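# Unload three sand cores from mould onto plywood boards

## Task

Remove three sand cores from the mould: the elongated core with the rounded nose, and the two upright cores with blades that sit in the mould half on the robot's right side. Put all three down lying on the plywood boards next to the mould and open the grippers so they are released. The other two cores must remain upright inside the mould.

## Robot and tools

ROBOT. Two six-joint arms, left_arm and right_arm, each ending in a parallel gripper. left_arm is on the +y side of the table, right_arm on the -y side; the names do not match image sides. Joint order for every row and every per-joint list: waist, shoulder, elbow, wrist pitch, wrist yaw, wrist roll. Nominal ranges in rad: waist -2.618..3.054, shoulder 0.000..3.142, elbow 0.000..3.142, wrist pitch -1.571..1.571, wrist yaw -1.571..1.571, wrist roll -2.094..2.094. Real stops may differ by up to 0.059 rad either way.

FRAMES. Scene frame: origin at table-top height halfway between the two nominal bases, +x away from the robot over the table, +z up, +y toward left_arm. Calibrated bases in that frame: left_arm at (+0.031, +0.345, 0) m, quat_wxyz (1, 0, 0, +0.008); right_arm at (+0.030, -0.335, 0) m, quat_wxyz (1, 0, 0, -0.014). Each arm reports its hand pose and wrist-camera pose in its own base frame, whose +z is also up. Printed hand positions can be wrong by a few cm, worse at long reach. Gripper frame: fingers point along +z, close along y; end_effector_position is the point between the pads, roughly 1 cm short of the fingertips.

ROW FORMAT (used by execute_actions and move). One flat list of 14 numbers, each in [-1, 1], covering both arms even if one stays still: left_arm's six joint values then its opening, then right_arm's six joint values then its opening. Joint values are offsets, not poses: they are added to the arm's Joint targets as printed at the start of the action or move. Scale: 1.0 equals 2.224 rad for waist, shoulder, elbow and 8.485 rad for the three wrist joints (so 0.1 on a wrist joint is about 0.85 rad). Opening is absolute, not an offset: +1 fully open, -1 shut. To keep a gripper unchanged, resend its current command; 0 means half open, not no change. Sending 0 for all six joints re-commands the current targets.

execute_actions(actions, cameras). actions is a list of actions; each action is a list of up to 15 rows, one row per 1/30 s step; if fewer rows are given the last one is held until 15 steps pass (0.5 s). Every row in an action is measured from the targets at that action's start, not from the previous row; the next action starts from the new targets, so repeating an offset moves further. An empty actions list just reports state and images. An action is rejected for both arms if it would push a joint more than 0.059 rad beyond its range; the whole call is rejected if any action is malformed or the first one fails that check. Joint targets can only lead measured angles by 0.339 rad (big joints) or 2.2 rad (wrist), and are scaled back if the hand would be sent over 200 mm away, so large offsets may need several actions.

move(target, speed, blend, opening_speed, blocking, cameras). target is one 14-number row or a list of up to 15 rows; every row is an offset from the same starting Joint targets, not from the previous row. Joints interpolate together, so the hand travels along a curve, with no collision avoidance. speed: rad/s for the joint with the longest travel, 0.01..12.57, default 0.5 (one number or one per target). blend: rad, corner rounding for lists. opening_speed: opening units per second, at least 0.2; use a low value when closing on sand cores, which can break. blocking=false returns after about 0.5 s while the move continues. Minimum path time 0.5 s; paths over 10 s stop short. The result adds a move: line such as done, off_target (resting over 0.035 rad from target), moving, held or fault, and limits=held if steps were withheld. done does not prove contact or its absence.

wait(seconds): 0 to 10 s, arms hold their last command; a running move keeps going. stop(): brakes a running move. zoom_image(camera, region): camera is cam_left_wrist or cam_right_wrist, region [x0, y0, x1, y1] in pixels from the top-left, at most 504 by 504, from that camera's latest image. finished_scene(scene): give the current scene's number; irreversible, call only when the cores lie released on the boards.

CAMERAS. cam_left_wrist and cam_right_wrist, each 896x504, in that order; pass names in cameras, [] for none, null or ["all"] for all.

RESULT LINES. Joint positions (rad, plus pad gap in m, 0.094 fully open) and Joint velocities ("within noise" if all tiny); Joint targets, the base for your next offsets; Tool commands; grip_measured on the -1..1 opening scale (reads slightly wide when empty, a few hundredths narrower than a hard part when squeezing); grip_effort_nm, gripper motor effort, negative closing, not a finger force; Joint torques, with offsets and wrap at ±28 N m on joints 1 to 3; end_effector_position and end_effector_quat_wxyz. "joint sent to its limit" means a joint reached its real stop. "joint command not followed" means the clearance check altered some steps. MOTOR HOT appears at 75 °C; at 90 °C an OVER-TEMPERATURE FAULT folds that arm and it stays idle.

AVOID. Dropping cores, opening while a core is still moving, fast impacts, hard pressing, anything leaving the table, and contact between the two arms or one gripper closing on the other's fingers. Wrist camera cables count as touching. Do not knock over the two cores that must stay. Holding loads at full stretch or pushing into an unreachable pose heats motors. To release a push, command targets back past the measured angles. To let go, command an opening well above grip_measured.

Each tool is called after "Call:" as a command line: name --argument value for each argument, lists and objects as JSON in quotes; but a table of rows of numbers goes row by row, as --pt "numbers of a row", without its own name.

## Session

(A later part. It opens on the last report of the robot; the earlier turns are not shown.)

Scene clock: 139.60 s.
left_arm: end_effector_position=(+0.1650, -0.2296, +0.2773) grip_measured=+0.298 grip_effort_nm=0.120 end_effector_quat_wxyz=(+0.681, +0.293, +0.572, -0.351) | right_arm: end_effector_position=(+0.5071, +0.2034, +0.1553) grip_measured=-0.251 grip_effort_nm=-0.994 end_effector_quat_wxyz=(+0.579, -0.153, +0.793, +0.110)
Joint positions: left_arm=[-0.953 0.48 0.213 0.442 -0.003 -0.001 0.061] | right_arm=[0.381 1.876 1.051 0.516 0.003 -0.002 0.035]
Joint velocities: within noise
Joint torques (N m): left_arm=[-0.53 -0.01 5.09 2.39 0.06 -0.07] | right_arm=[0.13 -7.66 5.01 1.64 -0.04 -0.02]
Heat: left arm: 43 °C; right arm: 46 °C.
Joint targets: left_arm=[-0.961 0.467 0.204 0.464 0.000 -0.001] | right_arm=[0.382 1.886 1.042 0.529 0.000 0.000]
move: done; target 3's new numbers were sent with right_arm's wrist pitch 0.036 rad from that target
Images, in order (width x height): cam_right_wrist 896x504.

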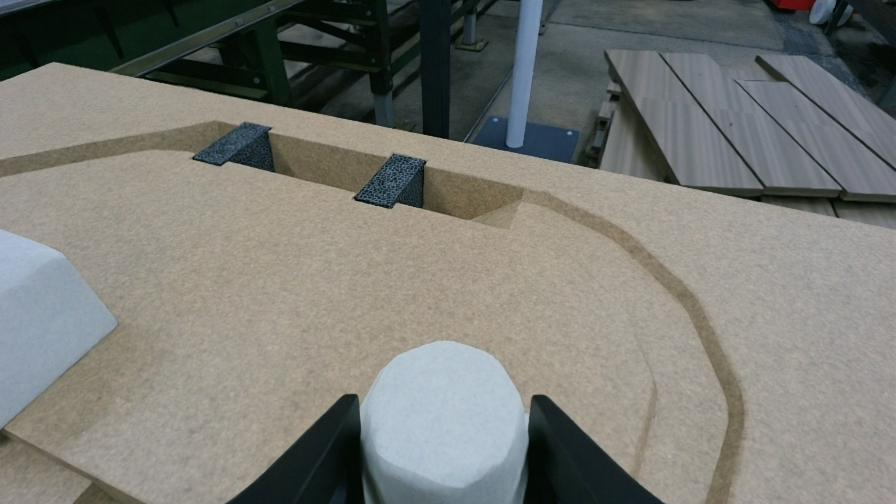

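Call:
move --pt "0 0 0 0 0 0 0.3 0 -0.0567 0.0652 -0.0093 0 0 -0.5" --pt "0 0 0 0 0 0 0.3 0 -0.0899 0.1111 -0.0288 0 0 -0.5" --pt "0 0 0 0 0 0 0.3 -0.1 -0.5153 -0.1016 -0.0936 0 0 -0.5" --pt "0 0 0 0 0 0 0.3 -0.4303 -0.5153 -0.1016 -0.0936 0 -0.0177 -0.5" --speed '[0.15,0.15,0.6,0.7]' --blend '[0.02,0.02,0.05,0]'

Scene clock: 159.57 s.
left_arm: end_effector_position=(+0.1650, -0.2296, +0.2773) grip_measured=+0.298 grip_effort_nm=0.125 end_effector_quat_wxyz=(+0.681, +0.293, +0.572, -0.351) | right_arm: end_effector_position=(+0.2596, -0.1663, +0.3036) grip_measured=-0.253 grip_effort_nm=-1.009 end_effector_quat_wxyz=(+0.562, +0.171, +0.781, -0.212)
Joint positions: left_arm=[-0.953 0.48 0.213 0.442 -0.003 -0.001 0.061] | right_arm=[-0.569 0.758 0.811 -0.337 0.006 -0.143 0.035]
Joint velocities: within noise
Joint torques (N m): left_arm=[-0.51 -0.06 5.16 2.38 0.05 -0.06] | right_arm=[-0.47 -1.89 6.54 2.21 -0.07 -0.1]
Heat: left arm: 44 °C; right arm: 47 °C.
Joint targets: left_arm=[-0.961 0.467 0.204 0.464 0.000 -0.001] | right_arm=[-0.575 0.740 0.816 -0.266 0.000 -0.150]
move: off_target (right_arm); right_arm: the wrist pitch is farthest, 0.071 rad from its target

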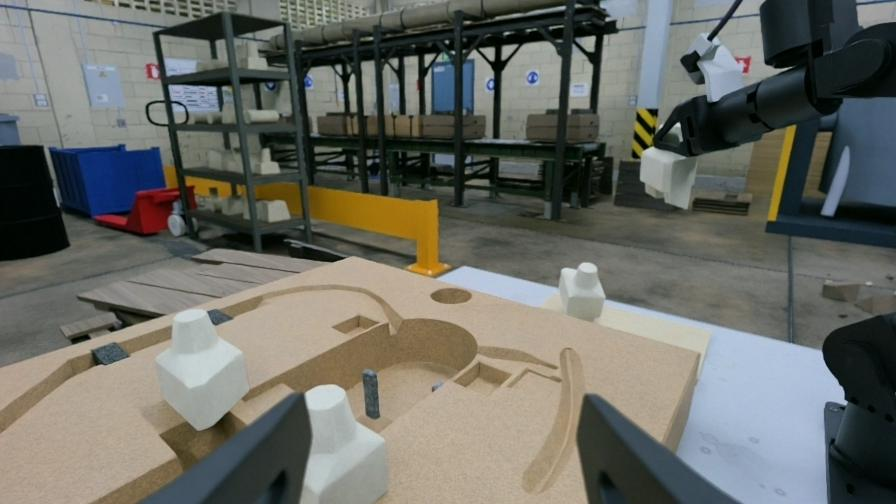

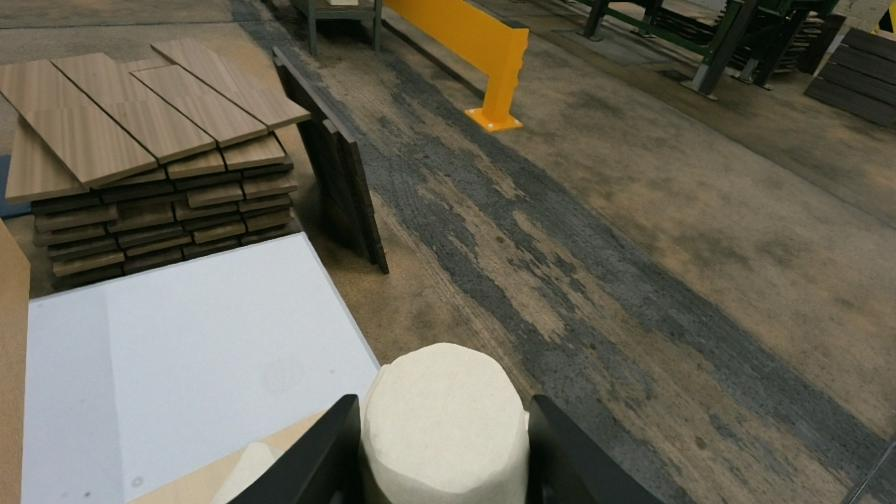

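Call:
move --target '[0,0,0,0,0,0,0.3,0,-0.1048,-0.2860,0.0302,0,0,-0.5]' --speed 0.35

Call:
zoom_image --camera "cam_left_wrist" --region '[540, 200, 740, 350]'

Scene clock: 164.80 s.
left_arm: end_effector_position=(+0.1650, -0.2296, +0.2773) grip_measured=+0.298 grip_effort_nm=0.120 end_effector_quat_wxyz=(+0.681, +0.293, +0.572, -0.351) | right_arm: end_effector_position=(+0.2232, -0.1430, +0.1119) grip_measured=-0.253 grip_effort_nm=-1.004 end_effector_quat_wxyz=(+0.493, +0.181, +0.830, -0.186)
Joint positions: left_arm=[-0.953 0.48 0.213 0.442 -0.003 -0.001 0.061] | right_arm=[-0.569 0.528 0.172 -0.105 0.006 -0.144 0.035]
Joint velocities: within noise
Joint torques (N m): left_arm=[-0.65 -0.12 5.16 2.37 0.07 -0.04] | right_arm=[-0.47 -1.2 6.98 2.37 -0.07 -0.09]
Heat: left arm: 44 °C; right arm: 49 °C.
Joint targets: left_arm=[-0.961 0.467 0.204 0.464 0.000 -0.001] | right_arm=[-0.575 0.506 0.180 -0.010 0.000 -0.150]
move: off_target (right_arm); right_arm: the wrist pitch is farthest, 0.095 rad from its target

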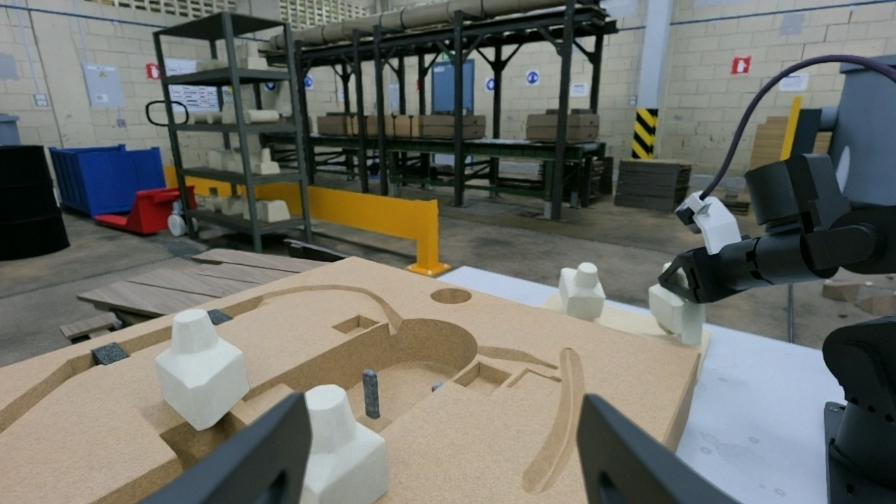

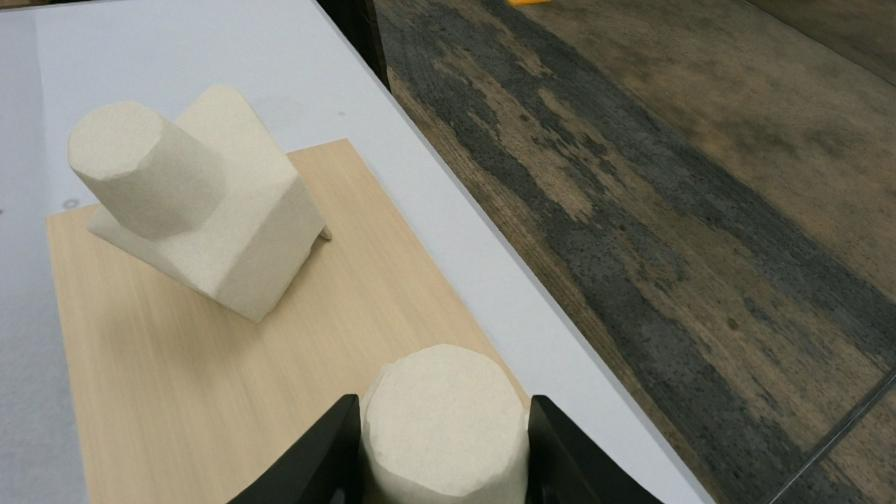

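Scaled by 2.520.

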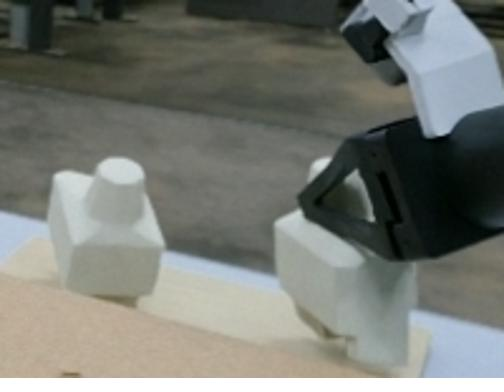

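Call:
move --target '[0,0,0,0,0,0,0.3,0,0.0058,-0.0171,0.0059,0,0,-0.5]' --speed 0.1 --cameras '[]'

Scene clock: 168.97 s.
left_arm: end_effector_position=(+0.1650, -0.2296, +0.2773) grip_measured=+0.298 grip_effort_nm=0.129 end_effector_quat_wxyz=(+0.681, +0.293, +0.572, -0.351) | right_arm: end_effector_position=(+0.2236, -0.1432, +0.1067) grip_measured=-0.253 grip_effort_nm=-1.009 end_effector_quat_wxyz=(+0.499, +0.180, +0.827, -0.189)
Joint positions: left_arm=[-0.953 0.48 0.213 0.442 -0.003 -0.001 0.061] | right_arm=[-0.569 0.528 0.138 -0.056 0.006 -0.145 0.035]
Joint velocities: within noise
Joint torques (N m): left_arm=[-0.57 -0.08 5.14 2.37 0.03 -0.05] | right_arm=[-0.47 -0.08 6.67 2.39 -0.07 -0.1]
Heat: left arm: 44 °C; right arm: 49 °C.
Joint targets: left_arm=[-0.961 0.467 0.204 0.464 0.000 -0.001] | right_arm=[-0.575 0.519 0.142 0.040 0.000 -0.150]
move: off_target (right_arm); right_arm: the wrist pitch is farthest, 0.096 rad from its target
No camera images: "cameras" was empty.

Call:
move --target '[0,0,0,0,0,0,0.3,0,0.0058,-0.0120,0.0040,0,0,-0.5]' --speed 0.1 --cameras '[]'

Scene clock: 172.20 s.
left_arm: end_effector_position=(+0.1650, -0.2296, +0.2773) grip_measured=+0.298 grip_effort_nm=0.120 end_effector_quat_wxyz=(+0.681, +0.293, +0.572, -0.351) | right_arm: end_effector_position=(+0.2249, -0.1440, +0.1041) grip_measured=-0.253 grip_effort_nm=-1.009 end_effector_quat_wxyz=(+0.504, +0.179, +0.823, -0.191)
Joint positions: left_arm=[-0.953 0.48 0.213 0.442 -0.003 -0.001 0.061] | right_arm=[-0.569 0.538 0.116 -0.01 0.006 -0.146 0.035]
Joint velocities: within noise
Joint torques (N m): left_arm=[-0.57 -0.06 5.15 2.4 0.03 -0.06] | right_arm=[-0.46 0.09 6.34 2.29 -0.08 -0.08]
Heat: left arm: 44 °C; right arm: 50 °C.
Joint targets: left_arm=[-0.961 0.467 0.204 0.464 0.000 -0.001] | right_arm=[-0.575 0.532 0.115 0.074 0.000 -0.150]
move: off_target (right_arm); right_arm: the wrist pitch is farthest, 0.084 rad from its target
No camera images: "cameras" was empty.

Call:
move --pt "0 0 0 0 0 0 0.3 0 0 0 -0.022 0 0 -0.5" --pt "0 0 0 0 0 0 0.3 0 0 0 -0.022 0 0 0.3" --speed 0.15 --opening_speed 0.3

Call:
zoom_image --camera "cam_left_wrist" --region '[540, 200, 740, 350]'

Scene clock: 179.17 s.
left_arm: end_effector_position=(+0.1650, -0.2296, +0.2773) grip_measured=+0.298 grip_effort_nm=0.120 end_effector_quat_wxyz=(+0.681, +0.293, +0.572, -0.351) | right_arm: end_effector_position=(+0.2203, -0.1372, +0.0890) grip_measured=+0.297 grip_effort_nm=0.173 end_effector_quat_wxyz=(+0.479, +0.175, +0.842, -0.175)
Joint positions: left_arm=[-0.953 0.48 0.213 0.442 -0.003 -0.001 0.061] | right_arm=[-0.569 0.539 0.115 -0.076 -0.013 -0.153 0.061]
Joint velocities: within noise
Joint torques (N m): left_arm=[-0.58 -0.02 5.18 2.37 0.07 -0.06] | right_arm=[-0.46 0.1 6.35 1.13 0.11 -0.01]
Heat: left arm: 44 °C; right arm: 49 °C.
Joint targets: left_arm=[-0.961 0.467 0.204 0.464 0.000 -0.001] | right_arm=[-0.575 0.532 0.115 -0.112 0.000 -0.150]
move: off_target (right_arm); target 2's new numbers were sent with right_arm's wrist pitch 0.070 rad from that target; right_arm: the wrist pitch is farthest, 0.036 rad from its target

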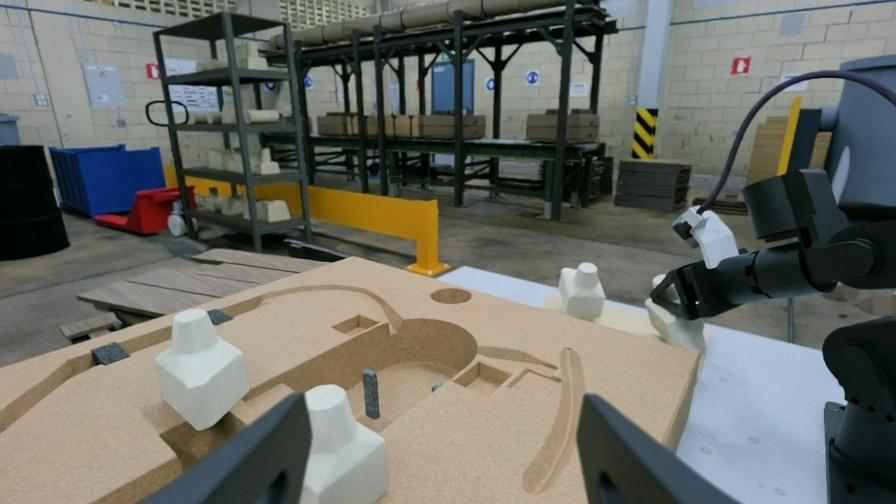

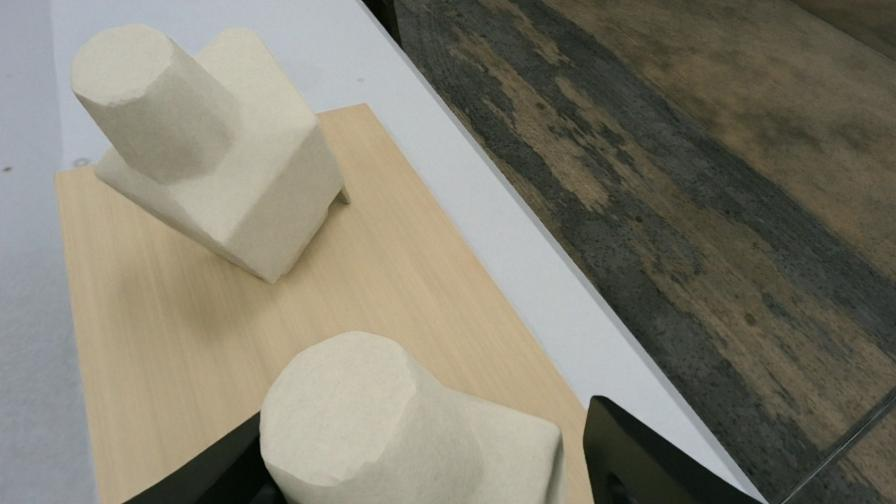

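Scaled by 2.520.

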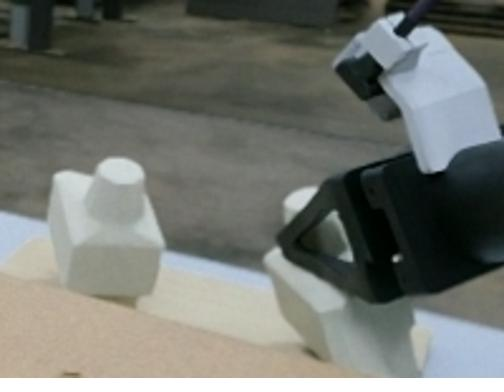

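Call:
move --pt "0 0 0 0 0 0 0.3 0.024 0 0 0 0 0 1" --pt "0 0 0 0 0 0 0.3 0.06 0 -0.036 0.0150 0 0 1" --speed '[0.025,0.06]' --opening_speed 0.3

Call:
zoom_image --camera "cam_left_wrist" --region '[540, 200, 740, 350]'

Scene clock: 188.00 s.
left_arm: end_effector_position=(+0.1650, -0.2296, +0.2773) grip_measured=+0.298 grip_effort_nm=0.125 end_effector_quat_wxyz=(+0.681, +0.293, +0.572, -0.351) | right_arm: end_effector_position=(+0.2323, -0.1117, +0.0763) grip_measured=+0.997 grip_effort_nm=0.183 end_effector_quat_wxyz=(+0.493, +0.128, +0.847, -0.155)
Joint positions: left_arm=[-0.953 0.48 0.213 0.442 -0.003 -0.001 0.061] | right_arm=[-0.45 0.539 0.051 0.003 0.003 -0.152 0.094]
Joint velocities: within noise
Joint torques (N m): left_arm=[-0.57 -0.1 5.24 2.36 0.05 -0.07] | right_arm=[0.7 0.14 5.11 1.58 -0.05 -0.01]
Heat: left arm: 44 °C; right arm: 48 °C.
Joint targets: left_arm=[-0.961 0.467 0.204 0.464 0.000 -0.001] | right_arm=[-0.441 0.532 0.035 0.015 0.000 -0.150]
move: done

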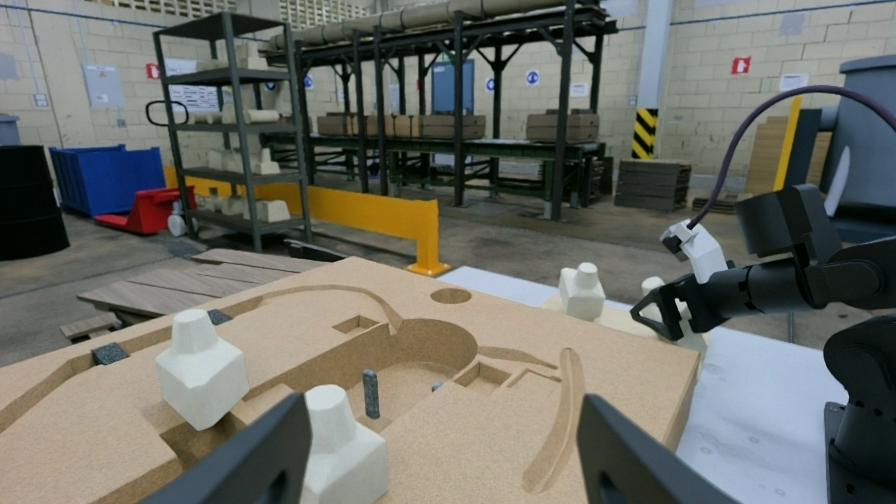

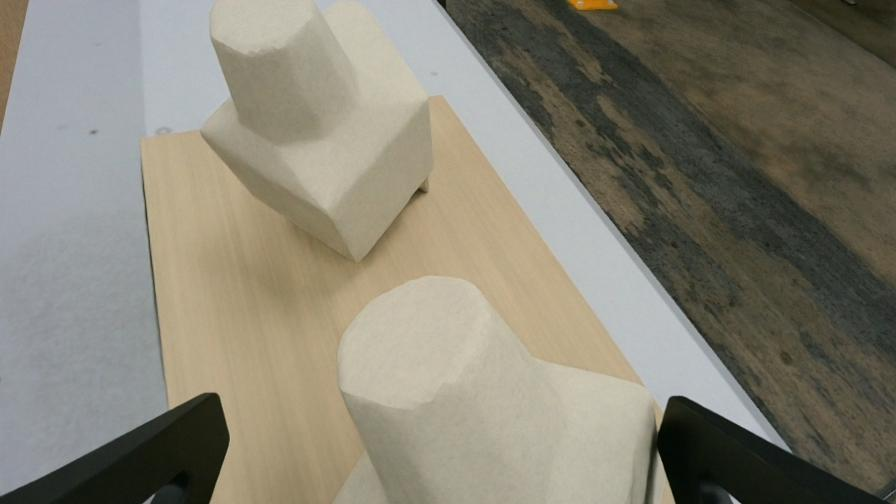

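Scaled by 2.520.

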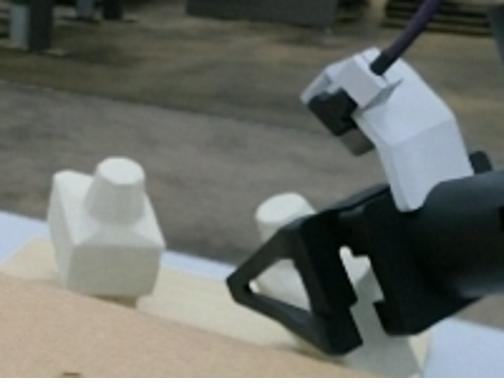

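Call:
move --pt "0 0 0 0 0 0 0.3 -0.0080 0 0 0 0 0 1" --pt "0 0 0 0 0 0 0.3 -0.0080 -0.0675 0.1124 -0.0471 0 0 1" --speed '[0.05,0.15]'

Call:
zoom_image --camera "cam_left_wrist" --region '[540, 200, 740, 350]'

Scene clock: 196.33 s.
left_arm: end_effector_position=(+0.1650, -0.2296, +0.2774) grip_measured=+0.298 grip_effort_nm=0.120 end_effector_quat_wxyz=(+0.681, +0.293, +0.571, -0.351) | right_arm: end_effector_position=(+0.2187, -0.1046, +0.1202) grip_measured=+0.997 grip_effort_nm=0.164 end_effector_quat_wxyz=(+0.478, +0.128, +0.856, -0.148)
Joint positions: left_arm=[-0.953 0.48 0.213 0.442 -0.003 -0.001 0.061] | right_arm=[-0.451 0.393 0.251 -0.381 -0.002 -0.153 0.094]
Joint velocities: within noise
Joint torques (N m): left_arm=[-0.57 -0.09 5.19 2.34 0.06 -0.07] | right_arm=[-0.65 0.32 9.06 1.39 0.01 -0.01]
Heat: left arm: 44 °C; right arm: 47 °C.
Joint targets: left_arm=[-0.961 0.467 0.204 0.464 0.000 -0.001] | right_arm=[-0.459 0.382 0.285 -0.385 0.000 -0.150]
move: done

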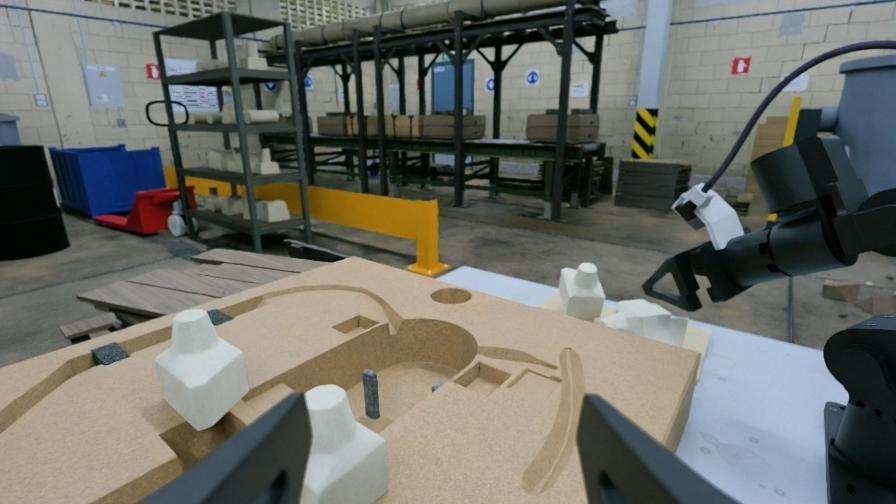

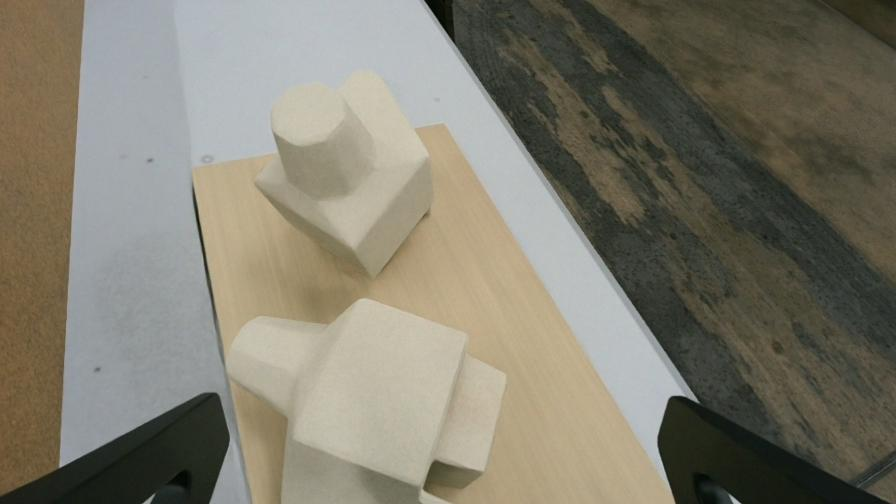

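Scaled by 2.520.

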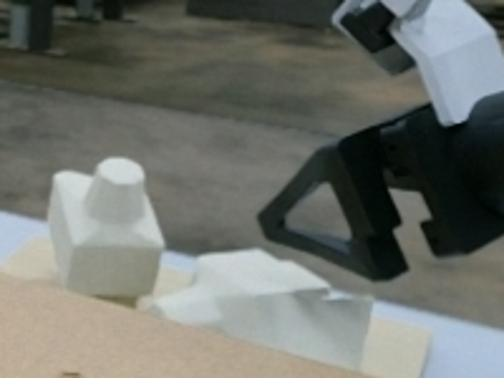

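Call:
finished_scene --scene 2

The scene is finished: the task was done.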